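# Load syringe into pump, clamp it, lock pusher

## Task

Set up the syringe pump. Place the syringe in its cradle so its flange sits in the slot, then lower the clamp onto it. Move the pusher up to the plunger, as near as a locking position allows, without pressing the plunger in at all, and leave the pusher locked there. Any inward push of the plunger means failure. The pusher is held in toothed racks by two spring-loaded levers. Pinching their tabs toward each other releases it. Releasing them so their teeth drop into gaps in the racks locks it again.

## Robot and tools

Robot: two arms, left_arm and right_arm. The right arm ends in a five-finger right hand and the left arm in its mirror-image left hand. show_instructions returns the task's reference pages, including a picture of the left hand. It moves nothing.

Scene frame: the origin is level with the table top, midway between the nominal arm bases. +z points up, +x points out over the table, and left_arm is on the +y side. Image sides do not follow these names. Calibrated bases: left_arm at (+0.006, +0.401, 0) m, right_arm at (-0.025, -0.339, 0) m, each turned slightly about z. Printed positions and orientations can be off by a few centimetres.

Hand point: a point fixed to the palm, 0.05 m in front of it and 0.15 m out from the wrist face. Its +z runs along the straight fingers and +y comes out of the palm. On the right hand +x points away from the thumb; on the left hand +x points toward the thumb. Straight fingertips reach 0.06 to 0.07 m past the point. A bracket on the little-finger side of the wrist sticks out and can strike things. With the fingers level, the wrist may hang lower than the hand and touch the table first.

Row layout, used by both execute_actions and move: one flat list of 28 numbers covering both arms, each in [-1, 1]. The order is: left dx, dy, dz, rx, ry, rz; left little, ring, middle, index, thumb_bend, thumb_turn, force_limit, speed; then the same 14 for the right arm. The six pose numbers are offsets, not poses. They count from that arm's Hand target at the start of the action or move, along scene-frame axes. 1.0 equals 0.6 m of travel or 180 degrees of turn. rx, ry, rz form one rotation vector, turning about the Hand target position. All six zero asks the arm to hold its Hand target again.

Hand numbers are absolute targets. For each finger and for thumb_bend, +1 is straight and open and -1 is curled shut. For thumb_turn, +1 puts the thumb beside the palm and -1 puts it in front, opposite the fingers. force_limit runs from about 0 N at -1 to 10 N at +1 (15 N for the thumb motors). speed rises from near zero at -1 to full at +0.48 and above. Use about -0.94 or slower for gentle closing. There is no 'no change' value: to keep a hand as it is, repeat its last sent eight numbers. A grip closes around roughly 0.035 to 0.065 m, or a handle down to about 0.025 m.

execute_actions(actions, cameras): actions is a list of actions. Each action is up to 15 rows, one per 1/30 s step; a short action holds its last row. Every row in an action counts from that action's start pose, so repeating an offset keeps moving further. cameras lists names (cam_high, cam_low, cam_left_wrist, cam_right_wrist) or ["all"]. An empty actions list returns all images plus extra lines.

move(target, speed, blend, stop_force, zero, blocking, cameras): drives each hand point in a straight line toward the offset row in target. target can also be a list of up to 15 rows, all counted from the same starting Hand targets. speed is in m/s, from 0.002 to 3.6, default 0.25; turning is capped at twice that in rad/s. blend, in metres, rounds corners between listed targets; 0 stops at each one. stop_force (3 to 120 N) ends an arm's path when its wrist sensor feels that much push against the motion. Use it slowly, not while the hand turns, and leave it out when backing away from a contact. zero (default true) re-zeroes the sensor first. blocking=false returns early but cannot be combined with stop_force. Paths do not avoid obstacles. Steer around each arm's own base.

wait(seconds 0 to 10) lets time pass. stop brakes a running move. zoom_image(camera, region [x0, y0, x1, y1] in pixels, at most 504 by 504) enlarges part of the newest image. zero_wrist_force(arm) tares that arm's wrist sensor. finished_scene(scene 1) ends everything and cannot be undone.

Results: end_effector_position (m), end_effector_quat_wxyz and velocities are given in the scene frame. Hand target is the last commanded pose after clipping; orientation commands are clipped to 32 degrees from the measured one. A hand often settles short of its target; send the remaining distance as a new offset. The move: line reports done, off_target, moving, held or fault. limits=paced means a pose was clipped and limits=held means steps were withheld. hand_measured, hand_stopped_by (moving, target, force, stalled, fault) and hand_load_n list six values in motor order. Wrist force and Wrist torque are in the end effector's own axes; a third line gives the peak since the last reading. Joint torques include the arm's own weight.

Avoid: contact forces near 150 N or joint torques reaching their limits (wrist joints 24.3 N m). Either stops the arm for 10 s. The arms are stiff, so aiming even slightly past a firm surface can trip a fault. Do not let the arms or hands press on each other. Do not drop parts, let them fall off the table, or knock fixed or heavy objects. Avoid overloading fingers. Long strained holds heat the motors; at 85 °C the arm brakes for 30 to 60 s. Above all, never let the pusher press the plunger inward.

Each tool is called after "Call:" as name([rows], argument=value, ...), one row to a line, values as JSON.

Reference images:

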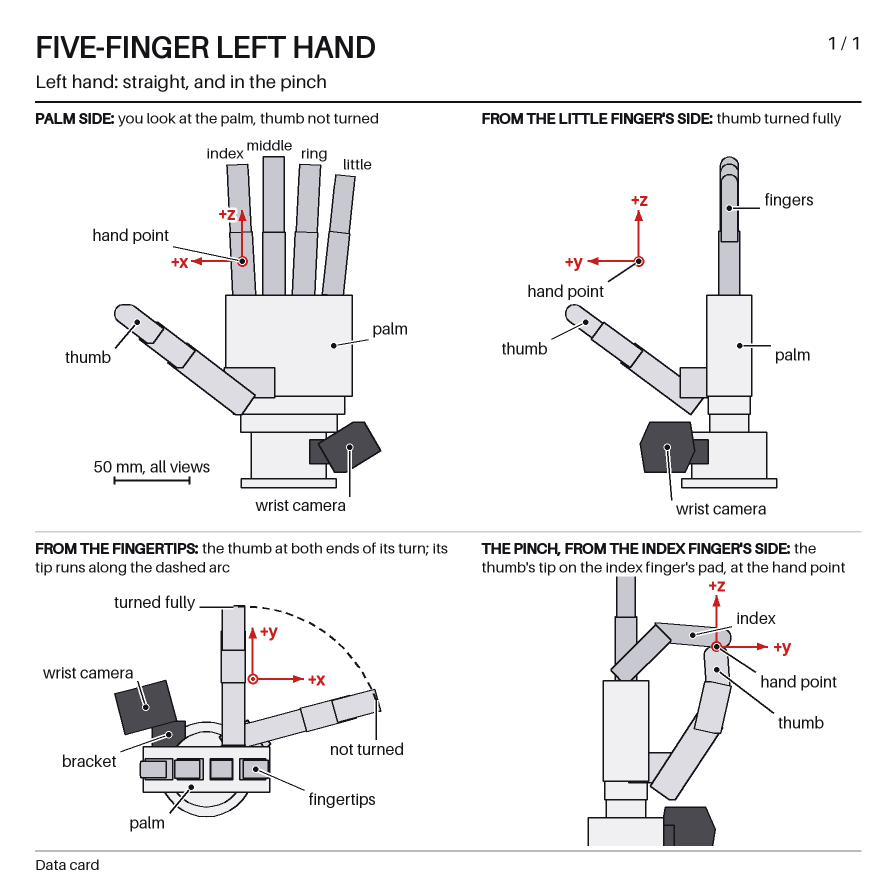

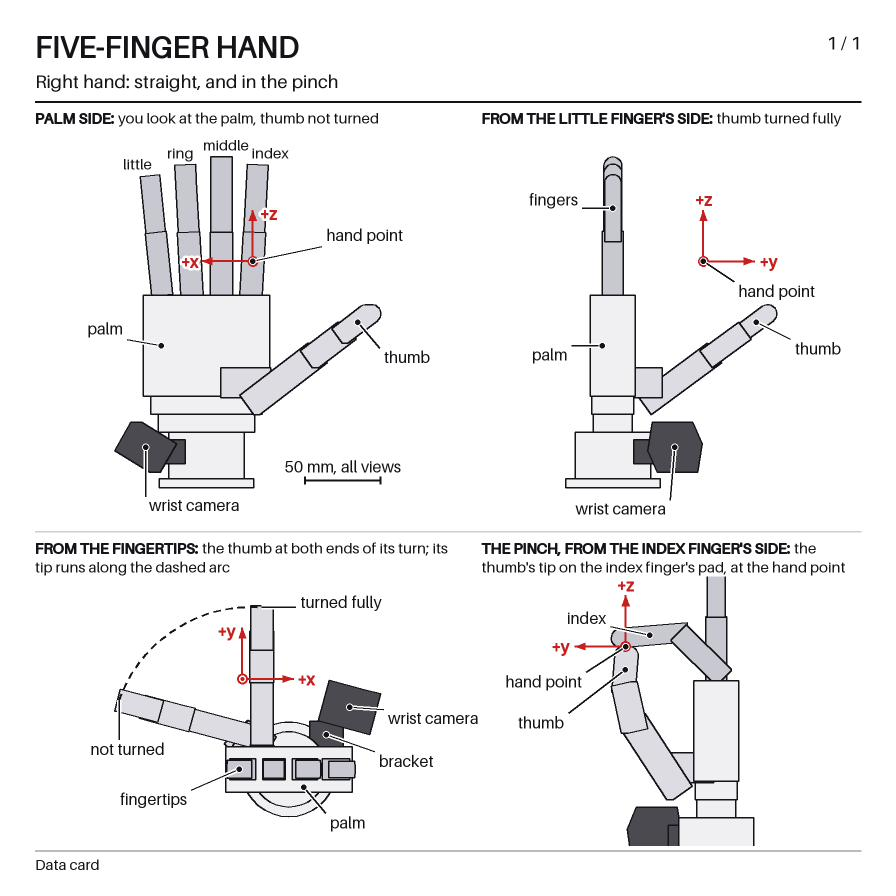

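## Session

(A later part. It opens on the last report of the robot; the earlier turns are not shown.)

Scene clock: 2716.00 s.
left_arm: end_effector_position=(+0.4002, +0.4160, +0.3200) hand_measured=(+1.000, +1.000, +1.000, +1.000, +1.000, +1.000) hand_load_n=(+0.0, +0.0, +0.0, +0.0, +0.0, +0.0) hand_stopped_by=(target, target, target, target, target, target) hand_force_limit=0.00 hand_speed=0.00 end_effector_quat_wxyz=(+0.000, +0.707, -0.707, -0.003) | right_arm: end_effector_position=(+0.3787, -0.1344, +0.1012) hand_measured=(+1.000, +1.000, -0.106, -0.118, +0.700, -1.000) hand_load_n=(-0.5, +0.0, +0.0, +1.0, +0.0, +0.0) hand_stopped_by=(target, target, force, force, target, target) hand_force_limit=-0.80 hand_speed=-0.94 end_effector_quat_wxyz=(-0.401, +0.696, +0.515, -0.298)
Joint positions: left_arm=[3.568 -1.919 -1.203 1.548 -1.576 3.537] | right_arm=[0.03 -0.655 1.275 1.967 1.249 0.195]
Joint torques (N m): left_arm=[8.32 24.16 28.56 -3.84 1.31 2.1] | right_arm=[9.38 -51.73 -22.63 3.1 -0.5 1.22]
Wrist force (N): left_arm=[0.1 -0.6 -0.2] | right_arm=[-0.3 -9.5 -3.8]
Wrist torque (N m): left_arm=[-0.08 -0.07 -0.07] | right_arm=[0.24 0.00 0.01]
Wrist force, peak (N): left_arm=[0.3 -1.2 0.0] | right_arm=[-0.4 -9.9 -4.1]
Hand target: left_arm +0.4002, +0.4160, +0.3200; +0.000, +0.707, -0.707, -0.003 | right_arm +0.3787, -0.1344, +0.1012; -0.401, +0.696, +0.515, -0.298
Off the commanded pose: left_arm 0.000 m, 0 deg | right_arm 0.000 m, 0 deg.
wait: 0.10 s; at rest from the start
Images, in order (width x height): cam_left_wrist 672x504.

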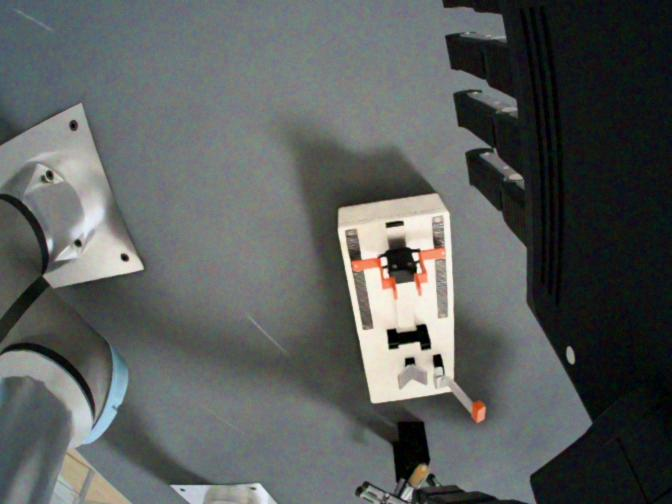

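Call:
move(target=[0,0,0,0,0,0, 1,1,1,1,1,1,0,0, 0,0,0.0,0,0,0,1,1,-0.2,-0.25,0.35,-1,-0.85,-0.96], speed=0.02, cameras=["cam_low","cam_right_wrist","cam_left_wrist"])

Call:
zoom_image(camera="cam_low", region=[500, 240, 580, 320])

Call:
zoom_image(camera="cam_left_wrist", region=[360, 400, 460, 504])

Scene clock: 2740.23 s.
left_arm: end_effector_position=(+0.4002, +0.4160, +0.3200) hand_measured=(+1.000, +1.000, +1.000, +1.000, +1.000, +1.000) hand_load_n=(+0.0, +0.0, +0.0, +0.0, +0.0, +0.0) hand_stopped_by=(target, target, target, target, target, target) hand_force_limit=0.00 hand_speed=0.00 end_effector_quat_wxyz=(+0.000, +0.707, -0.707, -0.003) | right_arm: end_effector_position=(+0.3787, -0.1344, +0.1012) hand_measured=(+1.000, +1.000, -0.106, -0.118, +0.466, -1.000) hand_load_n=(+0.0, +0.0, +1.0, +1.0, +1.5, -0.5) hand_stopped_by=(target, target, force, force, force, target) hand_force_limit=-0.85 hand_speed=-0.96 end_effector_quat_wxyz=(-0.401, +0.696, +0.515, -0.298)
Joint positions: left_arm=[3.568 -1.919 -1.203 1.548 -1.576 3.537] | right_arm=[0.03 -0.655 1.275 1.967 1.249 0.195]
Joint torques (N m): left_arm=[8.04 24.11 28.13 -3.56 1.37 2.18] | right_arm=[7.64 -50.68 -22.19 2.97 -0.51 1.04]
Wrist force (N): left_arm=[0.4 -0.7 0.2] | right_arm=[-0.1 -9.4 -4.4]
Wrist torque (N m): left_arm=[-0.12 -0.09 -0.05] | right_arm=[0.25 -0.02 0.03]
Wrist force, peak (N): left_arm=[0.4 -1.1 0.5] | right_arm=[0.0 -9.8 -4.4]
Hand target: left_arm +0.4002, +0.4160, +0.3200; +0.000, +0.707, -0.707, -0.003 | right_arm +0.3787, -0.1344, +0.1012; -0.401, +0.696, +0.515, -0.298
Off the commanded pose: left_arm 0.000 m, 0 deg | right_arm 0.000 m, 0 deg.
move: done
Images, in order (width x height): cam_low 896x504, cam_left_wrist 672x504, cam_right_wrist 672x504.

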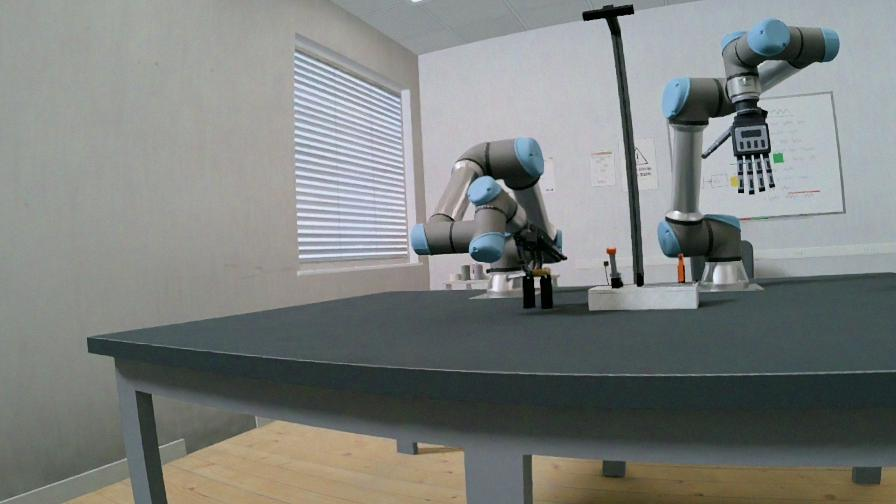

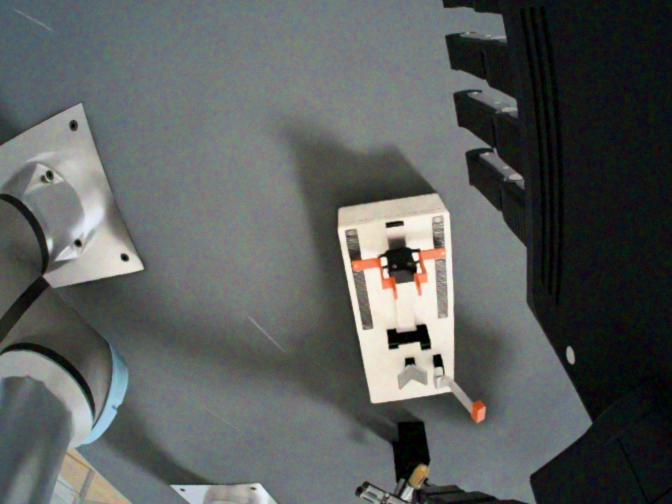

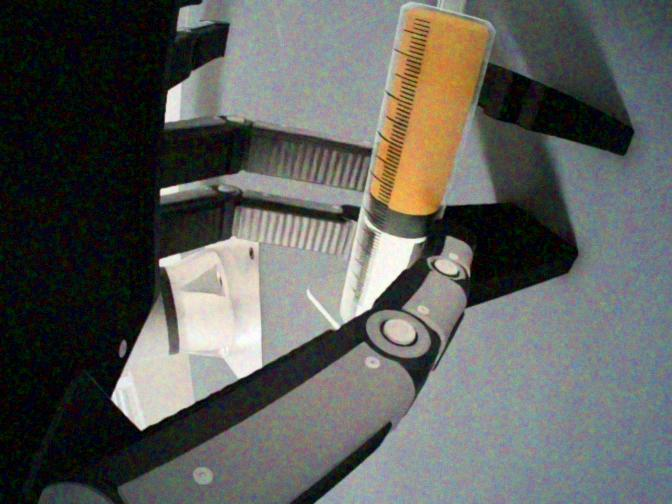

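Scaled by 6.300 from the camera's 896x504 image, which has a finer 1280x720 frame.

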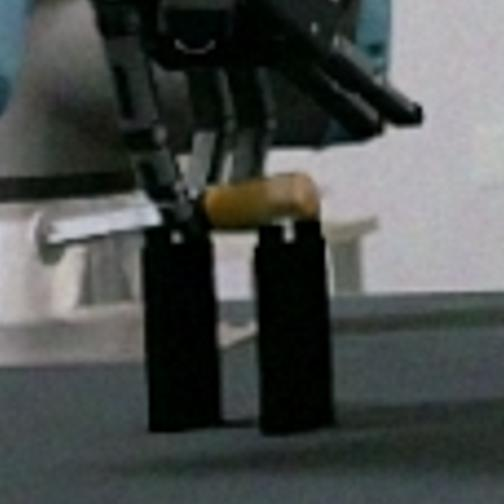

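Scaled by 4.846 from the camera's 672x504 image, which has a finer 960x720 frame.

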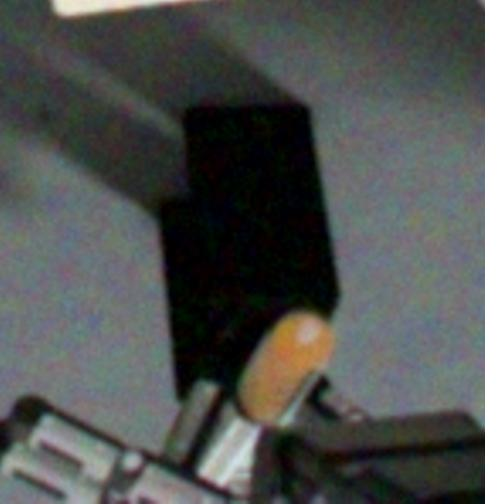

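Call:
move(target=[0,0,0,0,0,0, 1,1,1,1,1,1,0,0, -0.002,-0.003,0.002,0,0,0.061,1,1,-0.2,-0.25,0.35,-1,-0.85,-0.96], speed=0.03, cameras=["cam_low","cam_right_wrist","cam_left_wrist"])

Call:
zoom_image(camera="cam_low", region=[500, 240, 580, 320])

Call:
zoom_image(camera="cam_left_wrist", region=[360, 400, 460, 504])

Scene clock: 2764.93 s.
left_arm: end_effector_position=(+0.4002, +0.4160, +0.3200) hand_measured=(+1.000, +1.000, +1.000, +1.000, +1.000, +1.000) hand_load_n=(+0.0, +0.0, +0.0, +0.0, +0.0, +0.0) hand_stopped_by=(target, target, target, target, target, target) hand_force_limit=0.00 hand_speed=0.00 end_effector_quat_wxyz=(+0.000, +0.707, -0.707, -0.003) | right_arm: end_effector_position=(+0.3775, -0.1362, +0.1024) hand_measured=(+1.000, +1.000, -0.106, -0.118, +0.466, -1.000) hand_load_n=(+0.0, +0.0, +1.0, +3.0, +1.5, +1.0) hand_stopped_by=(target, target, force, force, force, target) hand_force_limit=-0.85 hand_speed=-0.96 end_effector_quat_wxyz=(-0.371, +0.644, +0.579, -0.335)
Joint positions: left_arm=[3.568 -1.919 -1.203 1.548 -1.576 3.537] | right_arm=[0.086 -0.636 1.235 2.007 1.365 0.122]
Joint torques (N m): left_arm=[7.28 23.76 28.38 -3.51 1.24 2.17] | right_arm=[10.68 -34.83 -23.34 5.42 1.53 -1.82]
Wrist force (N): left_arm=[-0.3 -0.6 0.2] | right_arm=[-1.3 -1.9 -0.1]
Wrist torque (N m): left_arm=[-0.11 0.00 -0.09] | right_arm=[0.11 0.20 -0.04]
Wrist force, peak (N): left_arm=[0.1 -1.2 0.3] | right_arm=[0.0 -9.7 -4.2]
Hand target: left_arm +0.4002, +0.4160, +0.3200; +0.000, +0.707, -0.707, -0.003 | right_arm +0.3775, -0.1362, +0.1024; -0.371, +0.644, +0.579, -0.335
Off the commanded pose: left_arm 0.000 m, 0 deg | right_arm 0.000 m, 0 deg.
move: done
Images, in order (width x height): cam_low 896x504, cam_left_wrist 672x504, cam_right_wrist 672x504.

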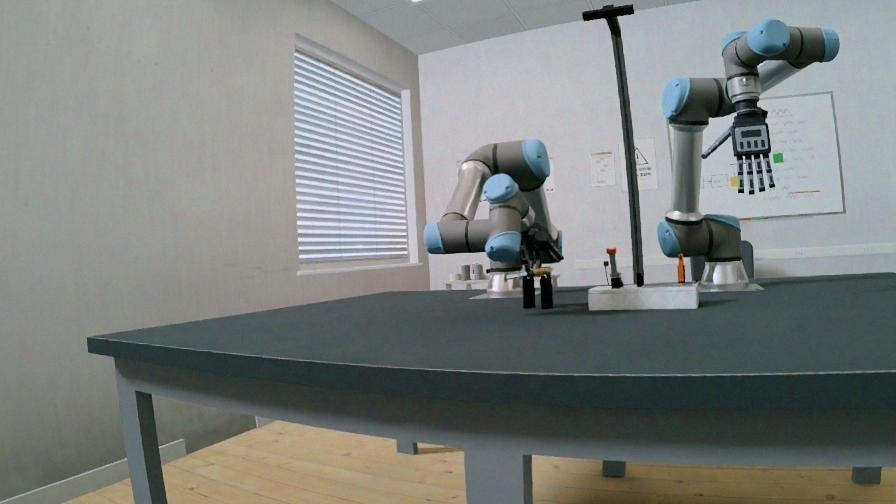

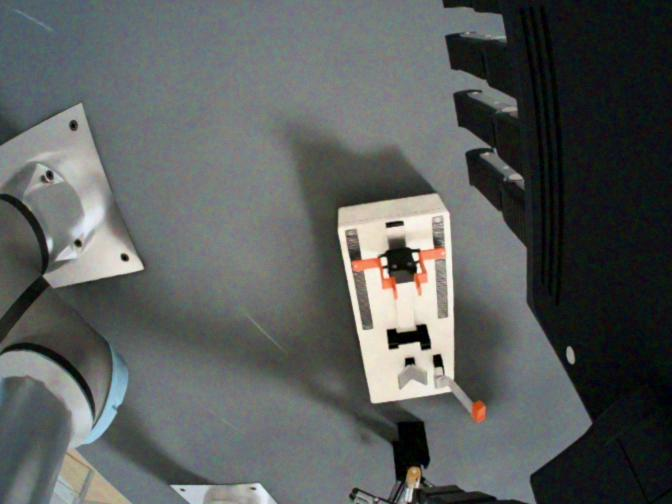

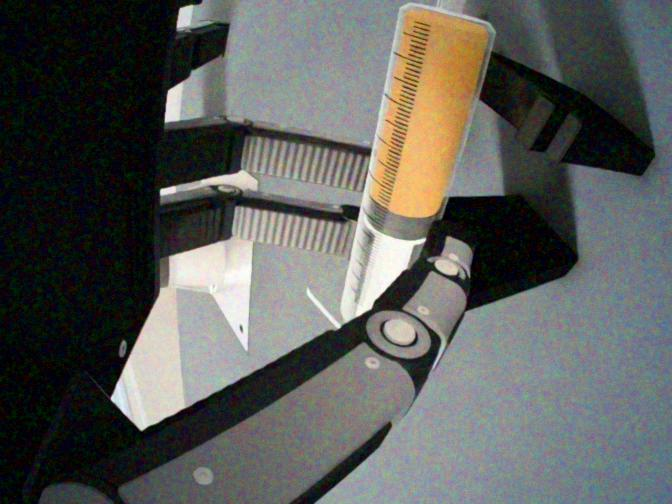

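Scaled by 6.300 from the camera's 896x504 image, which has a finer 1280x720 frame.

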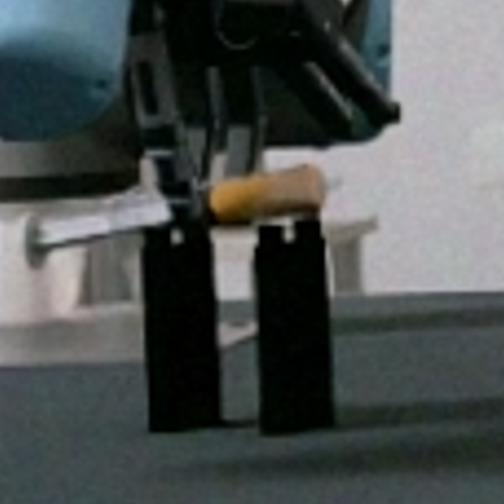

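Scaled by 4.846 from the camera's 672x504 image, which has a finer 960x720 frame.

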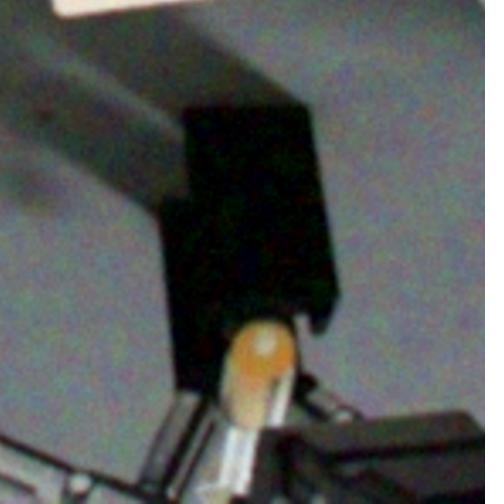

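Call:
move(target=[0,0,0,0,0,0, 1,1,1,1,1,1,0,0, 0,0,0.001,-0.0319,0.0097,0,1,1,-0.2,-0.25,0.35,-1,-0.85,-0.96], speed=0.03, cameras=["cam_low","cam_right_wrist","cam_left_wrist"])

Call:
zoom_image(camera="cam_low", region=[500, 240, 580, 320])

Call:
zoom_image(camera="cam_left_wrist", region=[360, 400, 460, 504])

Scene clock: 2791.63 s.
left_arm: end_effector_position=(+0.4002, +0.4160, +0.3200) hand_measured=(+1.000, +1.000, +1.000, +1.000, +1.000, +1.000) hand_load_n=(+0.0, +0.0, +0.0, +0.0, +0.0, +0.0) hand_stopped_by=(target, target, target, target, target, target) hand_force_limit=0.00 hand_speed=0.00 end_effector_quat_wxyz=(+0.000, +0.707, -0.707, -0.003) | right_arm: end_effector_position=(+0.3775, -0.1362, +0.1030) hand_measured=(+1.000, +1.000, -0.106, -0.118, +0.466, -1.000) hand_load_n=(+0.0, +0.0, +0.5, +0.5, +1.0, +0.0) hand_stopped_by=(target, target, force, force, force, target) hand_force_limit=-0.85 hand_speed=-0.96 end_effector_quat_wxyz=(-0.347, +0.656, +0.556, -0.373)
Joint positions: left_arm=[3.568 -1.919 -1.203 1.548 -1.576 3.537] | right_arm=[0.112 -0.605 1.198 2.039 1.39 0.219]
Joint torques (N m): left_arm=[7.88 24.05 28.55 -3.49 1.22 2.13] | right_arm=[12.63 -35.71 -22.55 5.81 1.81 1.9]
Wrist force (N): left_arm=[0.5 -0.6 -0.2] | right_arm=[-0.6 -0.9 -1.8]
Wrist torque (N m): left_arm=[-0.08 -0.13 -0.04] | right_arm=[0.11 0.15 -0.14]
Wrist force, peak (N): left_arm=[0.6 -1.0 0.3] | right_arm=[-1.4 -2.5 -0.2]
Hand target: left_arm +0.4002, +0.4160, +0.3200; +0.000, +0.707, -0.707, -0.003 | right_arm +0.3775, -0.1362, +0.1030; -0.347, +0.657, +0.556, -0.373
Off the commanded pose: left_arm 0.000 m, 0 deg | right_arm 0.000 m, 0 deg.
move: done
Images, in order (width x height): cam_low 896x504, cam_left_wrist 672x504, cam_right_wrist 672x504.

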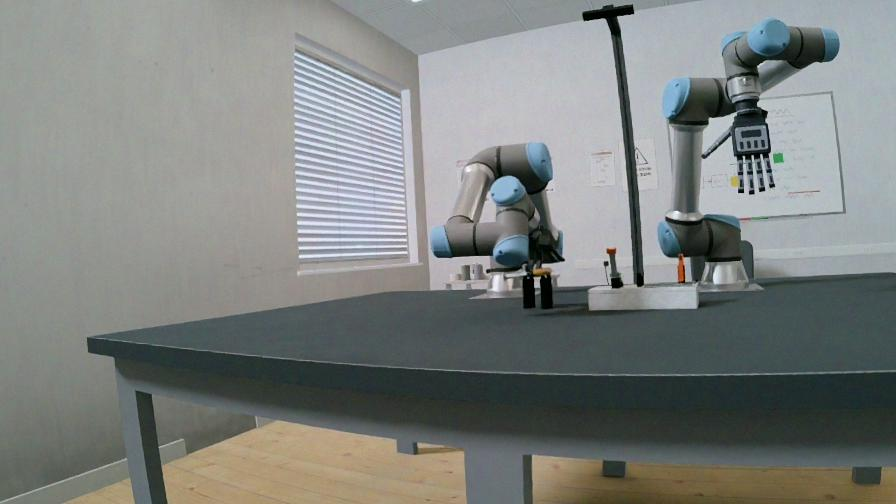

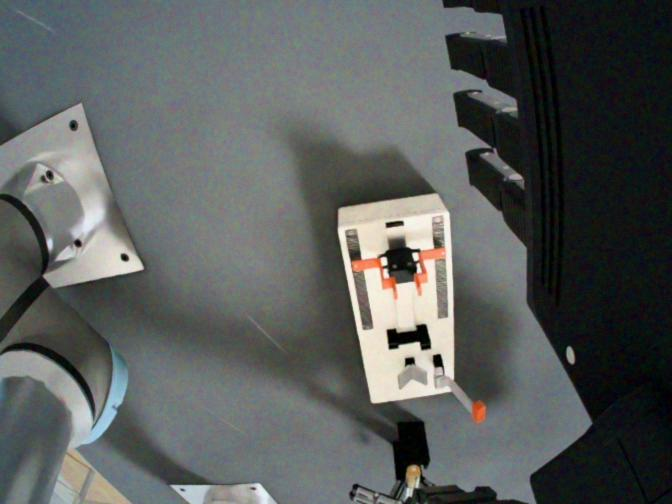

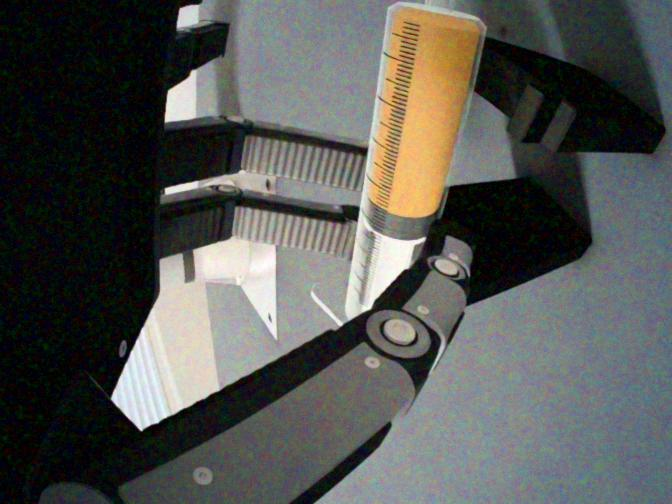

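Scaled by 6.300 from the camera's 896x504 image, which has a finer 1280x720 frame.

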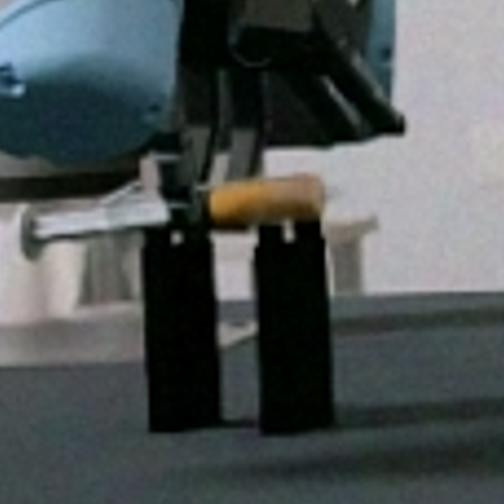

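Scaled by 4.846 from the camera's 672x504 image, which has a finer 960x720 frame.

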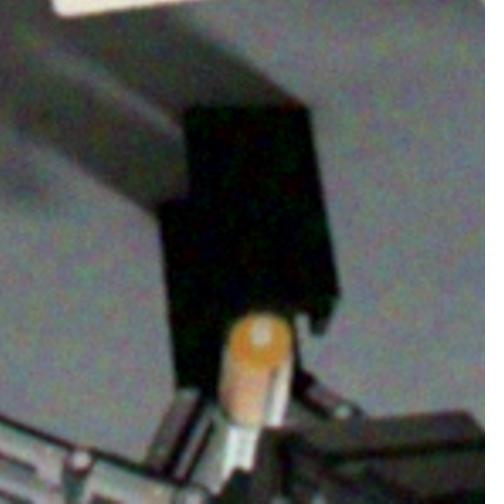

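Call:
move(target=[0,0,0,0,0,0, 1,1,1,1,1,1,0,0, 0.001,0,0.0,0,0,0,1,1,-0.2,-0.25,0.7,-1,-0.85,-0.96], speed=0.03, cameras=["cam_low","cam_right_wrist","cam_left_wrist"])

Call:
zoom_image(camera="cam_low", region=[500, 240, 580, 320])

Call:
zoom_image(camera="cam_left_wrist", region=[360, 400, 460, 504])

Scene clock: 2808.93 s.
left_arm: end_effector_position=(+0.4002, +0.4160, +0.3200) hand_measured=(+1.000, +1.000, +1.000, +1.000, +1.000, +1.000) hand_load_n=(+0.0, +0.0, -0.5, +0.0, +0.0, +0.0) hand_stopped_by=(target, target, target, target, target, target) hand_force_limit=0.00 hand_speed=0.00 end_effector_quat_wxyz=(+0.000, +0.707, -0.707, -0.003) | right_arm: end_effector_position=(+0.3781, -0.1362, +0.1030) hand_measured=(+1.000, +1.000, -0.106, -0.118, +0.700, -1.000) hand_load_n=(+0.0, +0.0, +0.5, +2.5, +0.0, +0.0) hand_stopped_by=(target, target, force, force, target, target) hand_force_limit=-0.85 hand_speed=-0.96 end_effector_quat_wxyz=(-0.347, +0.657, +0.556, -0.373)
Joint positions: left_arm=[3.568 -1.919 -1.203 1.548 -1.576 3.537] | right_arm=[0.112 -0.604 1.195 2.041 1.39 0.219]
Joint torques (N m): left_arm=[8.36 24.68 28.43 -3.51 1.31 2.32] | right_arm=[-11.2 -35.33 -22.93 5.08 2.09 -1.36]
Wrist force (N): left_arm=[0.0 -0.5 0.1] | right_arm=[0.2 -2.9 -0.2]
Wrist torque (N m): left_arm=[-0.09 -0.04 -0.09] | right_arm=[0.10 0.13 -0.13]
Wrist force, peak (N): left_arm=[0.3 -1.0 -0.5] | right_arm=[0.2 -3.6 -0.8]
Hand target: left_arm +0.4002, +0.4160, +0.3200; +0.000, +0.707, -0.707, -0.003 | right_arm +0.3781, -0.1362, +0.1030; -0.347, +0.657, +0.556, -0.373
Off the commanded pose: left_arm 0.000 m, 0 deg | right_arm 0.000 m, 0 deg.
move: done
Images, in order (width x height): cam_low 896x504, cam_left_wrist 672x504, cam_right_wrist 672x504.

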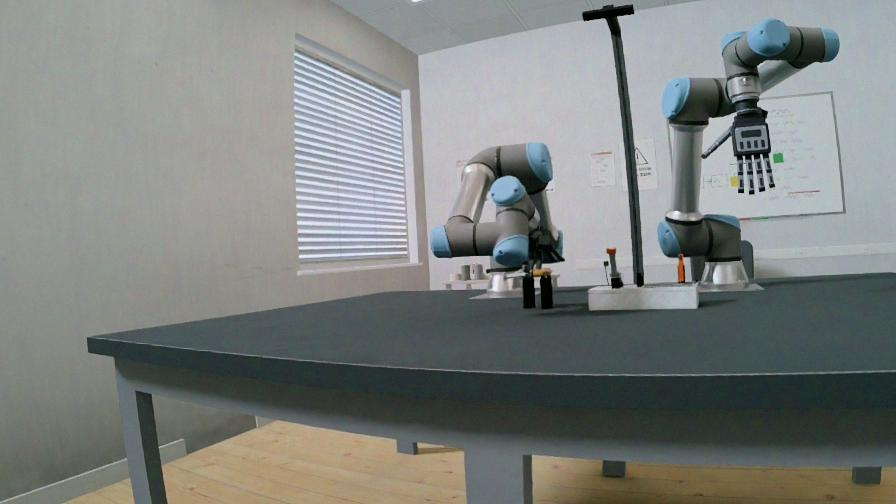

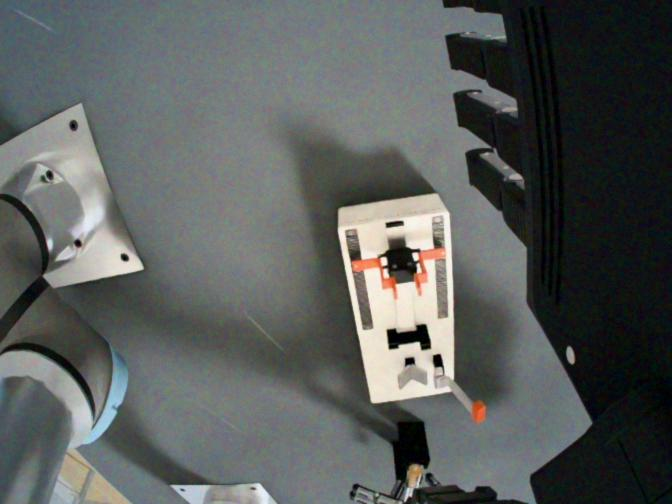

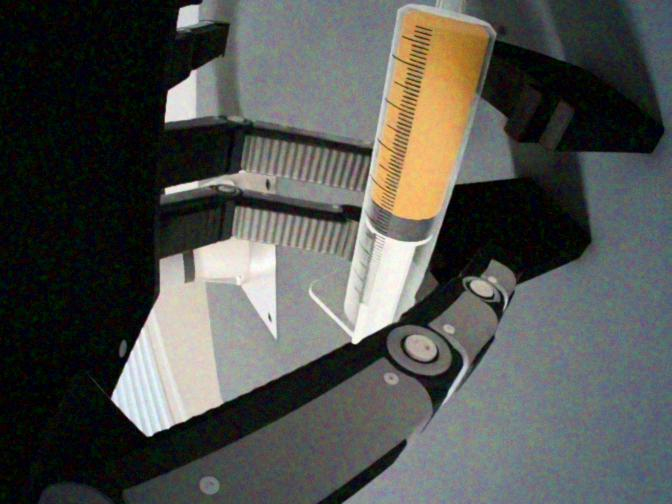

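Scaled by 6.300 from the camera's 896x504 image, which has a finer 1280x720 frame.

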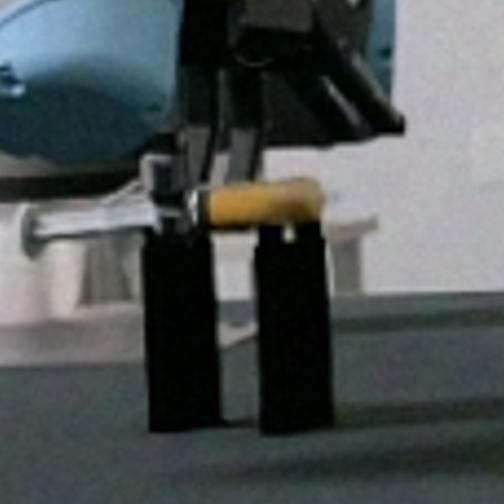

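Scaled by 4.846 from the camera's 672x504 image, which has a finer 960x720 frame.

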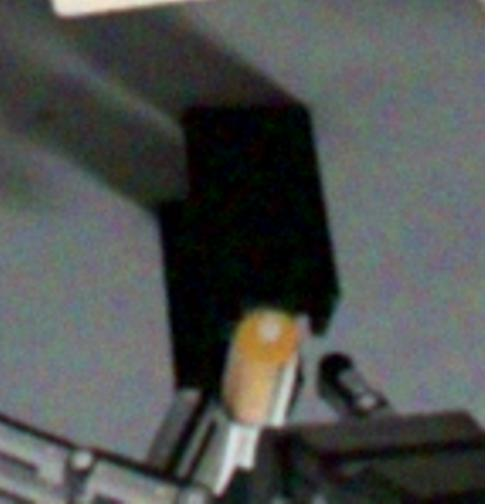

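Call:
move(target=[0,0,0,0,0,0, 1,1,1,1,1,1,0,0, 0.002,0,0.0,0,0,0,1,1,0.1,0.1,0.7,-1,-0.85,-0.94], speed=0.03, cameras=["cam_low","cam_right_wrist","cam_left_wrist"])

Call:
zoom_image(camera="cam_low", region=[500, 240, 580, 320])

Call:
zoom_image(camera="cam_left_wrist", region=[360, 400, 460, 504])

Scene clock: 2822.03 s.
left_arm: end_effector_position=(+0.4002, +0.4160, +0.3200) hand_measured=(+1.000, +1.000, +1.000, +1.000, +1.000, +1.000) hand_load_n=(+0.0, +0.0, +0.0, +0.0, +0.0, +0.0) hand_stopped_by=(target, target, target, target, target, target) hand_force_limit=0.00 hand_speed=0.00 end_effector_quat_wxyz=(+0.000, +0.707, -0.707, -0.003) | right_arm: end_effector_position=(+0.3793, -0.1362, +0.1030) hand_measured=(+1.000, +1.000, +0.100, +0.100, +0.700, -1.000) hand_load_n=(+0.0, +0.0, +0.0, +0.0, +0.0, +0.0) hand_stopped_by=(target, target, target, target, target, target) hand_force_limit=-0.85 hand_speed=-0.94 end_effector_quat_wxyz=(-0.347, +0.657, +0.556, -0.373)
Joint positions: left_arm=[3.568 -1.919 -1.203 1.548 -1.576 3.537] | right_arm=[0.112 -0.602 1.19 2.043 1.39 0.219]
Joint torques (N m): left_arm=[7.59 24.43 27.82 -3.34 1.23 2.06] | right_arm=[-11.14 -35.37 -22.52 5.62 1.63 -1.72]
Wrist force (N): left_arm=[0.0 -0.8 -0.1] | right_arm=[-0.8 -1.1 -1.9]
Wrist torque (N m): left_arm=[-0.13 -0.06 -0.08] | right_arm=[0.07 0.18 -0.15]
Wrist force, peak (N): left_arm=[0.1 -1.0 0.3] | right_arm=[0.5 -3.5 -0.3]
Hand target: left_arm +0.4002, +0.4160, +0.3200; +0.000, +0.707, -0.707, -0.003 | right_arm +0.3793, -0.1362, +0.1030; -0.347, +0.657, +0.556, -0.373
Off the commanded pose: left_arm 0.000 m, 0 deg | right_arm 0.000 m, 0 deg.
move: done
Images, in order (width x height): cam_low 896x504, cam_left_wrist 672x504, cam_right_wrist 672x504.

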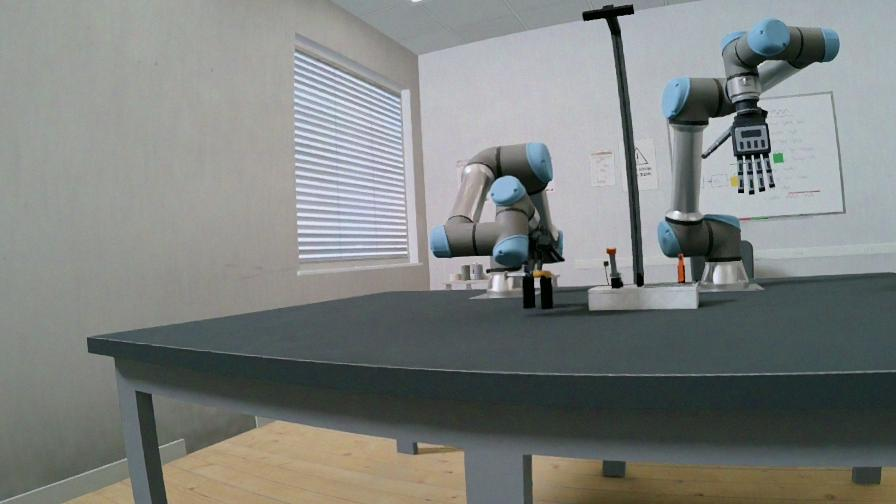

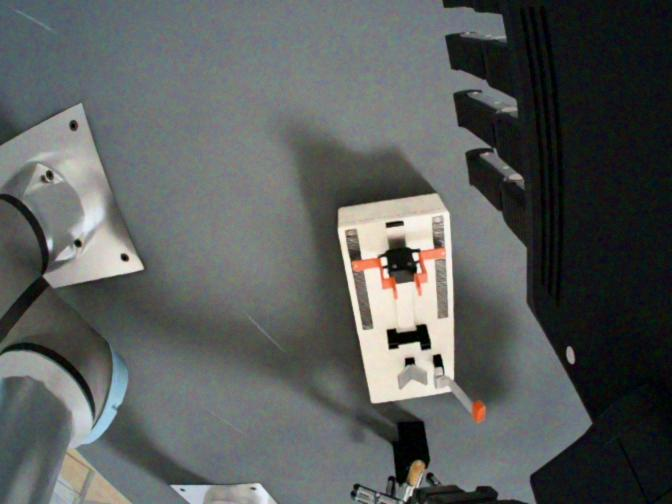

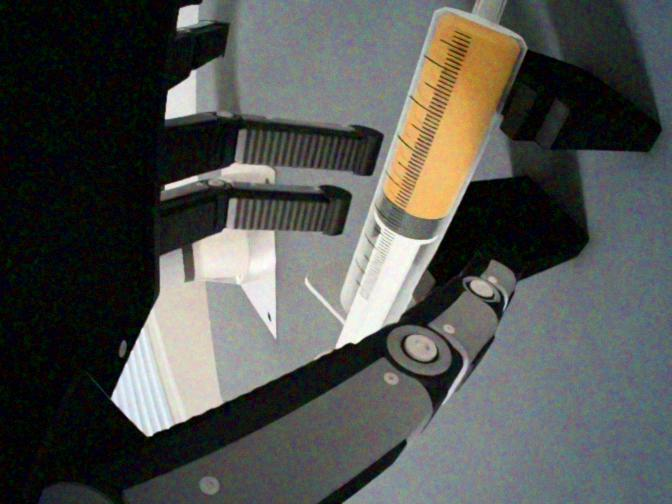

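Scaled by 6.300 from the camera's 896x504 image, which has a finer 1280x720 frame.

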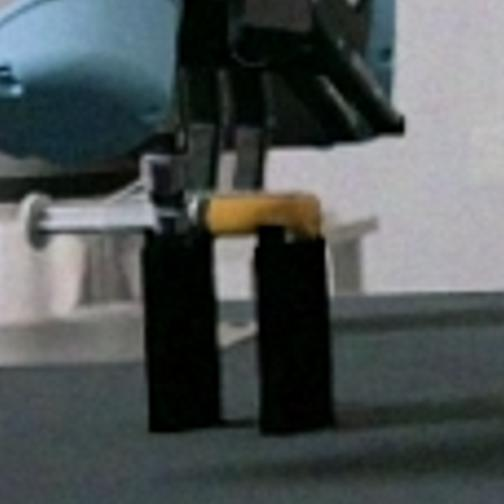

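Scaled by 4.846 from the camera's 672x504 image, which has a finer 960x720 frame.

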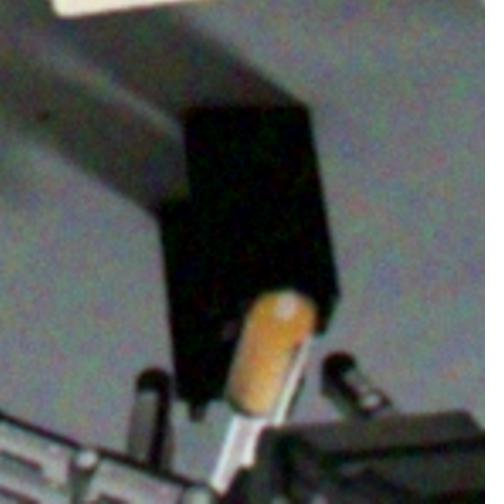

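Call:
move([
  [0.0167,-0.35,-0.1,0,0,0, 1,1,1,1,1,1,0,0, 0,0,0.1,0,0,0,1,1,0.1,0.1,0.7,-1,-0.85,-0.94],
  [0.0167,-0.35,-0.1,0,0,0, 1,1,1,1,1,1,0,0, -0.011,-0.013,0.1,0.03085,-0.01276,-0.06098,1,1,0.1,0.1,0.7,-1,-0.85,-0.94],
], speed=0.12, cameras=["cam_low","cam_right_wrist","cam_left_wrist"])

Call:
move(target=[0,0,0,0,0,0, 1,1,1,1,1,1,0,0, 0,0,0,0,0,0,-1,-1,0.05,0.05,0.7,-1,-0.85,0], speed=0.12, cameras=["cam_low","cam_right_wrist","cam_left_wrist"])

Call:
zoom_image(camera="cam_left_wrist", region=[320, 360, 450, 500])

Call:
zoom_image(camera="cam_low", region=[500, 240, 580, 320])

Scene clock: 2857.70 s.
left_arm: end_effector_position=(+0.4102, +0.2060, +0.2600) hand_measured=(+1.000, +1.000, +1.000, +1.000, +1.000, +1.000) hand_load_n=(+0.0, +0.0, +0.0, +0.0, +0.0, +0.0) hand_stopped_by=(target, target, target, target, target, target) hand_force_limit=0.00 hand_speed=0.00 end_effector_quat_wxyz=(+0.000, +0.707, -0.707, -0.003) | right_arm: end_effector_position=(+0.3727, -0.1439, +0.1630) hand_measured=(+1.000, +1.000, +0.100, +0.100, +0.700, -1.000) hand_load_n=(+0.0, +0.0, +0.0, +0.0, +0.0, +0.0) hand_stopped_by=(target, target, target, target, target, target) hand_force_limit=-0.85 hand_speed=-0.94 end_effector_quat_wxyz=(-0.401, +0.696, +0.515, -0.298)
Joint positions: left_arm=[3.106 -2.019 -1.214 1.658 -1.574 3.075] | right_arm=[0.014 -0.756 1.287 2.058 1.263 0.187]
Joint torques (N m): left_arm=[-8.27 29.41 28.81 -4.34 -1.34 -2.19] | right_arm=[-11.77 -52.62 -3.47 0.1 -1.81 -2.03]
Wrist force (N): left_arm=[0.4 -0.4 0.1] | right_arm=[-0.4 -0.6 -2.2]
Wrist torque (N m): left_arm=[-0.07 -0.11 0.02] | right_arm=[0.18 0.14 -0.03]
Wrist force, peak (N): left_arm=[1.1 -0.8 0.3] | right_arm=[-0.6 -1.2 -2.6]
Hand target: left_arm +0.4102, +0.2060, +0.2600; +0.000, +0.707, -0.707, -0.003 | right_arm +0.3727, -0.1440, +0.1630; -0.401, +0.696, +0.515, -0.298
Off the commanded pose: left_arm 0.000 m, 0 deg | right_arm 0.000 m, 0 deg.
move: done
Images, in order (width x height): cam_low 896x504, cam_left_wrist 672x504, cam_right_wrist 672x504.

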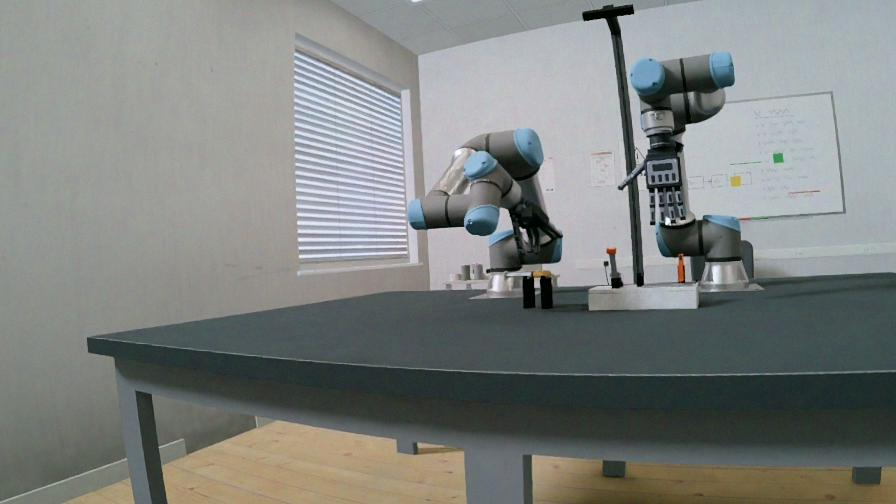

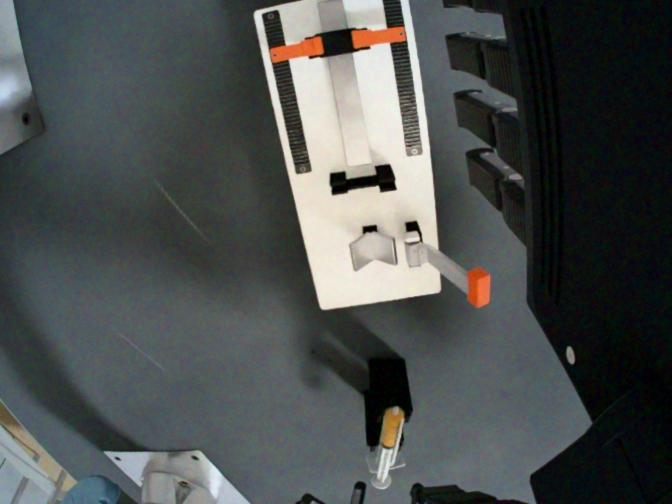

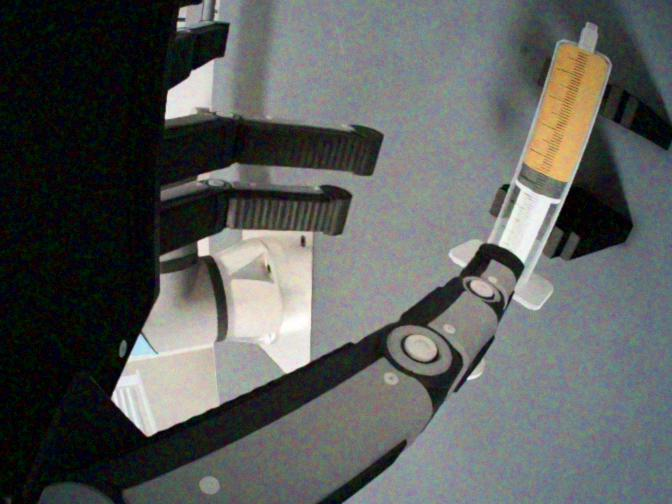

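Scene clock: 2858.73 s.
left_arm: end_effector_position=(+0.4102, +0.2060, +0.2600) hand_measured=(+1.000, +1.000, +1.000, +1.000, +1.000, +1.000) hand_load_n=(+0.0, +0.0, +0.0, +0.0, +0.0, -0.5) hand_stopped_by=(target, target, target, target, target, target) hand_force_limit=0.00 hand_speed=0.00 end_effector_quat_wxyz=(+0.000, +0.707, -0.707, -0.003) | right_arm: end_effector_position=(+0.3727, -0.1440, +0.1630) hand_measured=(-1.000, -1.000, +0.050, +0.050, +0.700, -1.000) hand_load_n=(+0.0, +0.0, +0.0, +0.5, +0.0, +0.0) hand_stopped_by=(target, target, target, target, target, target) hand_force_limit=-0.85 hand_speed=0.00 end_effector_quat_wxyz=(-0.401, +0.696, +0.515, -0.298)
Joint positions: left_arm=[3.106 -2.019 -1.214 1.658 -1.574 3.075] | right_arm=[0.014 -0.756 1.287 2.058 1.262 0.187]
Joint torques (N m): left_arm=[-7.44 29.15 29.59 -4.23 -1.3 -2.23] | right_arm=[-11.32 -53.16 -4.8 2.9 -1.28 -1.66]
Wrist force (N): left_arm=[0.3 -0.5 0.3] | right_arm=[-0.5 -1.0 -2.2]
Wrist torque (N m): left_arm=[-0.08 -0.09 0.01] | right_arm=[0.11 0.14 -0.05]
Wrist force, peak (N): left_arm=[0.8 -0.7 0.3] | right_arm=[-0.5 -1.1 -2.4]
Hand target: left_arm +0.4102, +0.2060, +0.2600; +0.000, +0.707, -0.707, -0.003 | right_arm +0.3727, -0.1440, +0.1630; -0.401, +0.696, +0.515, -0.298
Off the commanded pose: left_arm 0.000 m, 0 deg | right_arm 0.000 m, 0 deg.
move: done
Images, in order (width x height): cam_low 896x504, cam_left_wrist 672x504, cam_right_wrist 672x504.

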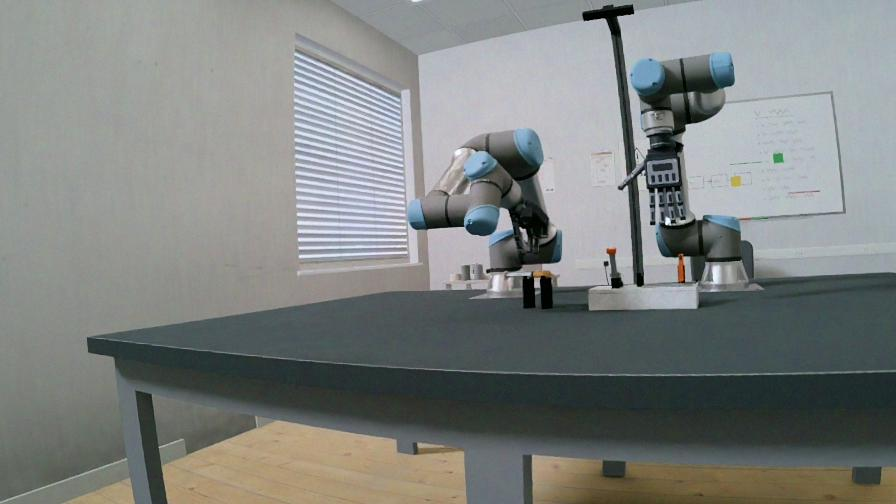

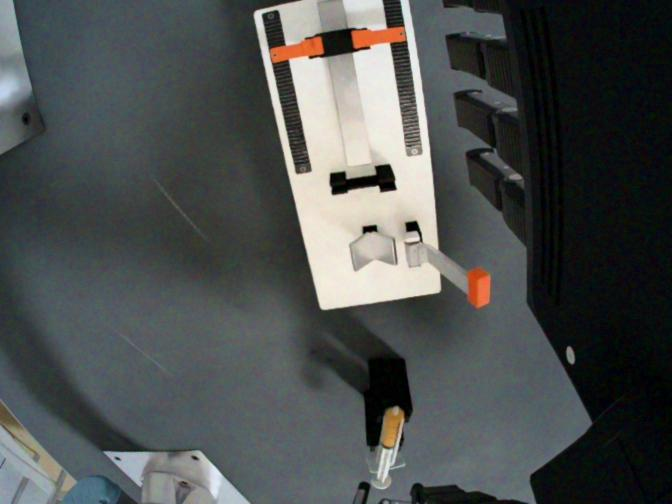

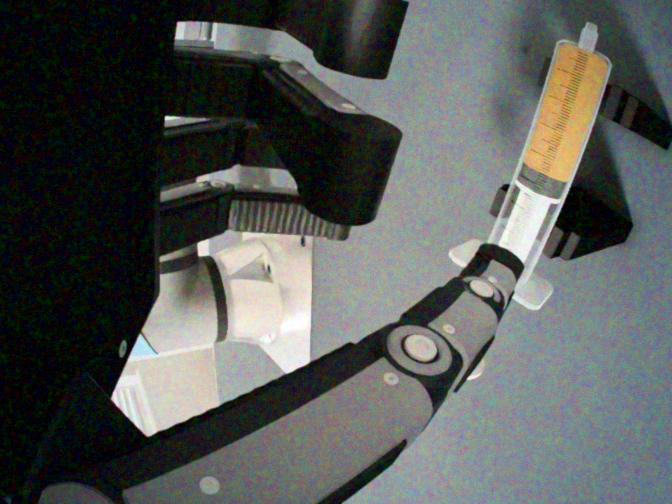

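Scaled by 3.600 from the camera's 672x504 image, which has a finer 960x720 frame.

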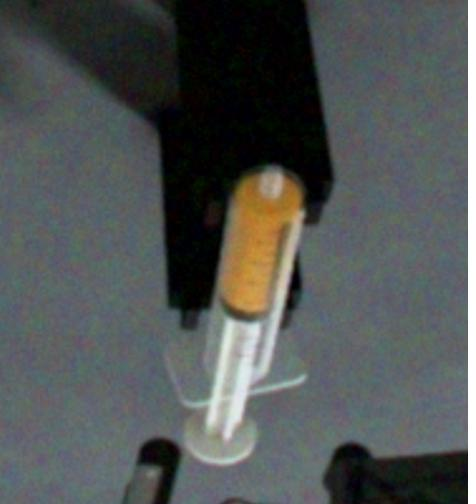

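Scaled by 6.300 from the camera's 896x504 image, which has a finer 1280x720 frame.

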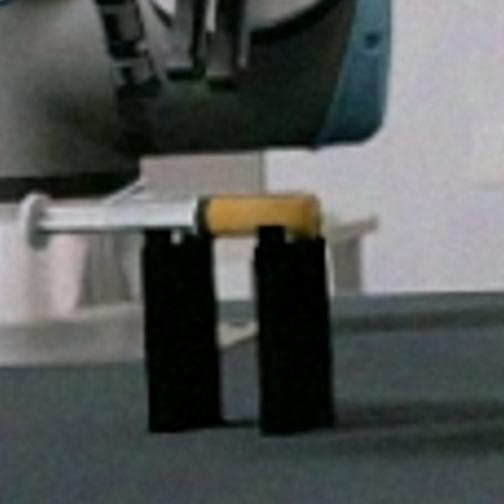

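Call:
zoom_image(camera="cam_right_wrist", region=[430, 200, 570, 340])

Call:
zoom_image(camera="cam_low", region=[500, 260, 560, 300])

Scaled by 3.600 from the camera's 672x504 image, which has a finer 960x720 frame.

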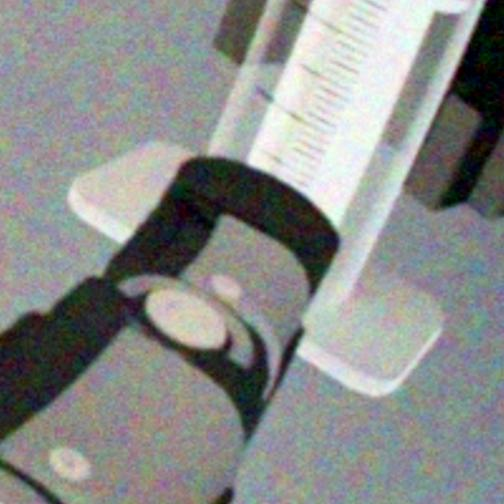

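Scaled by 8.400 from the camera's 896x504 image, which has a finer 1280x720 frame.

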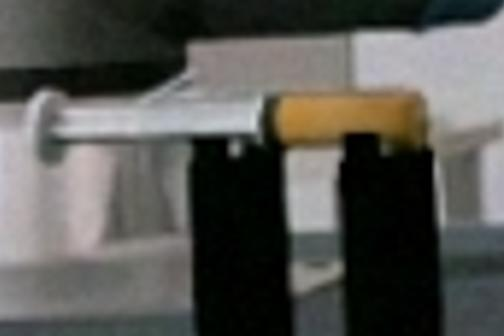

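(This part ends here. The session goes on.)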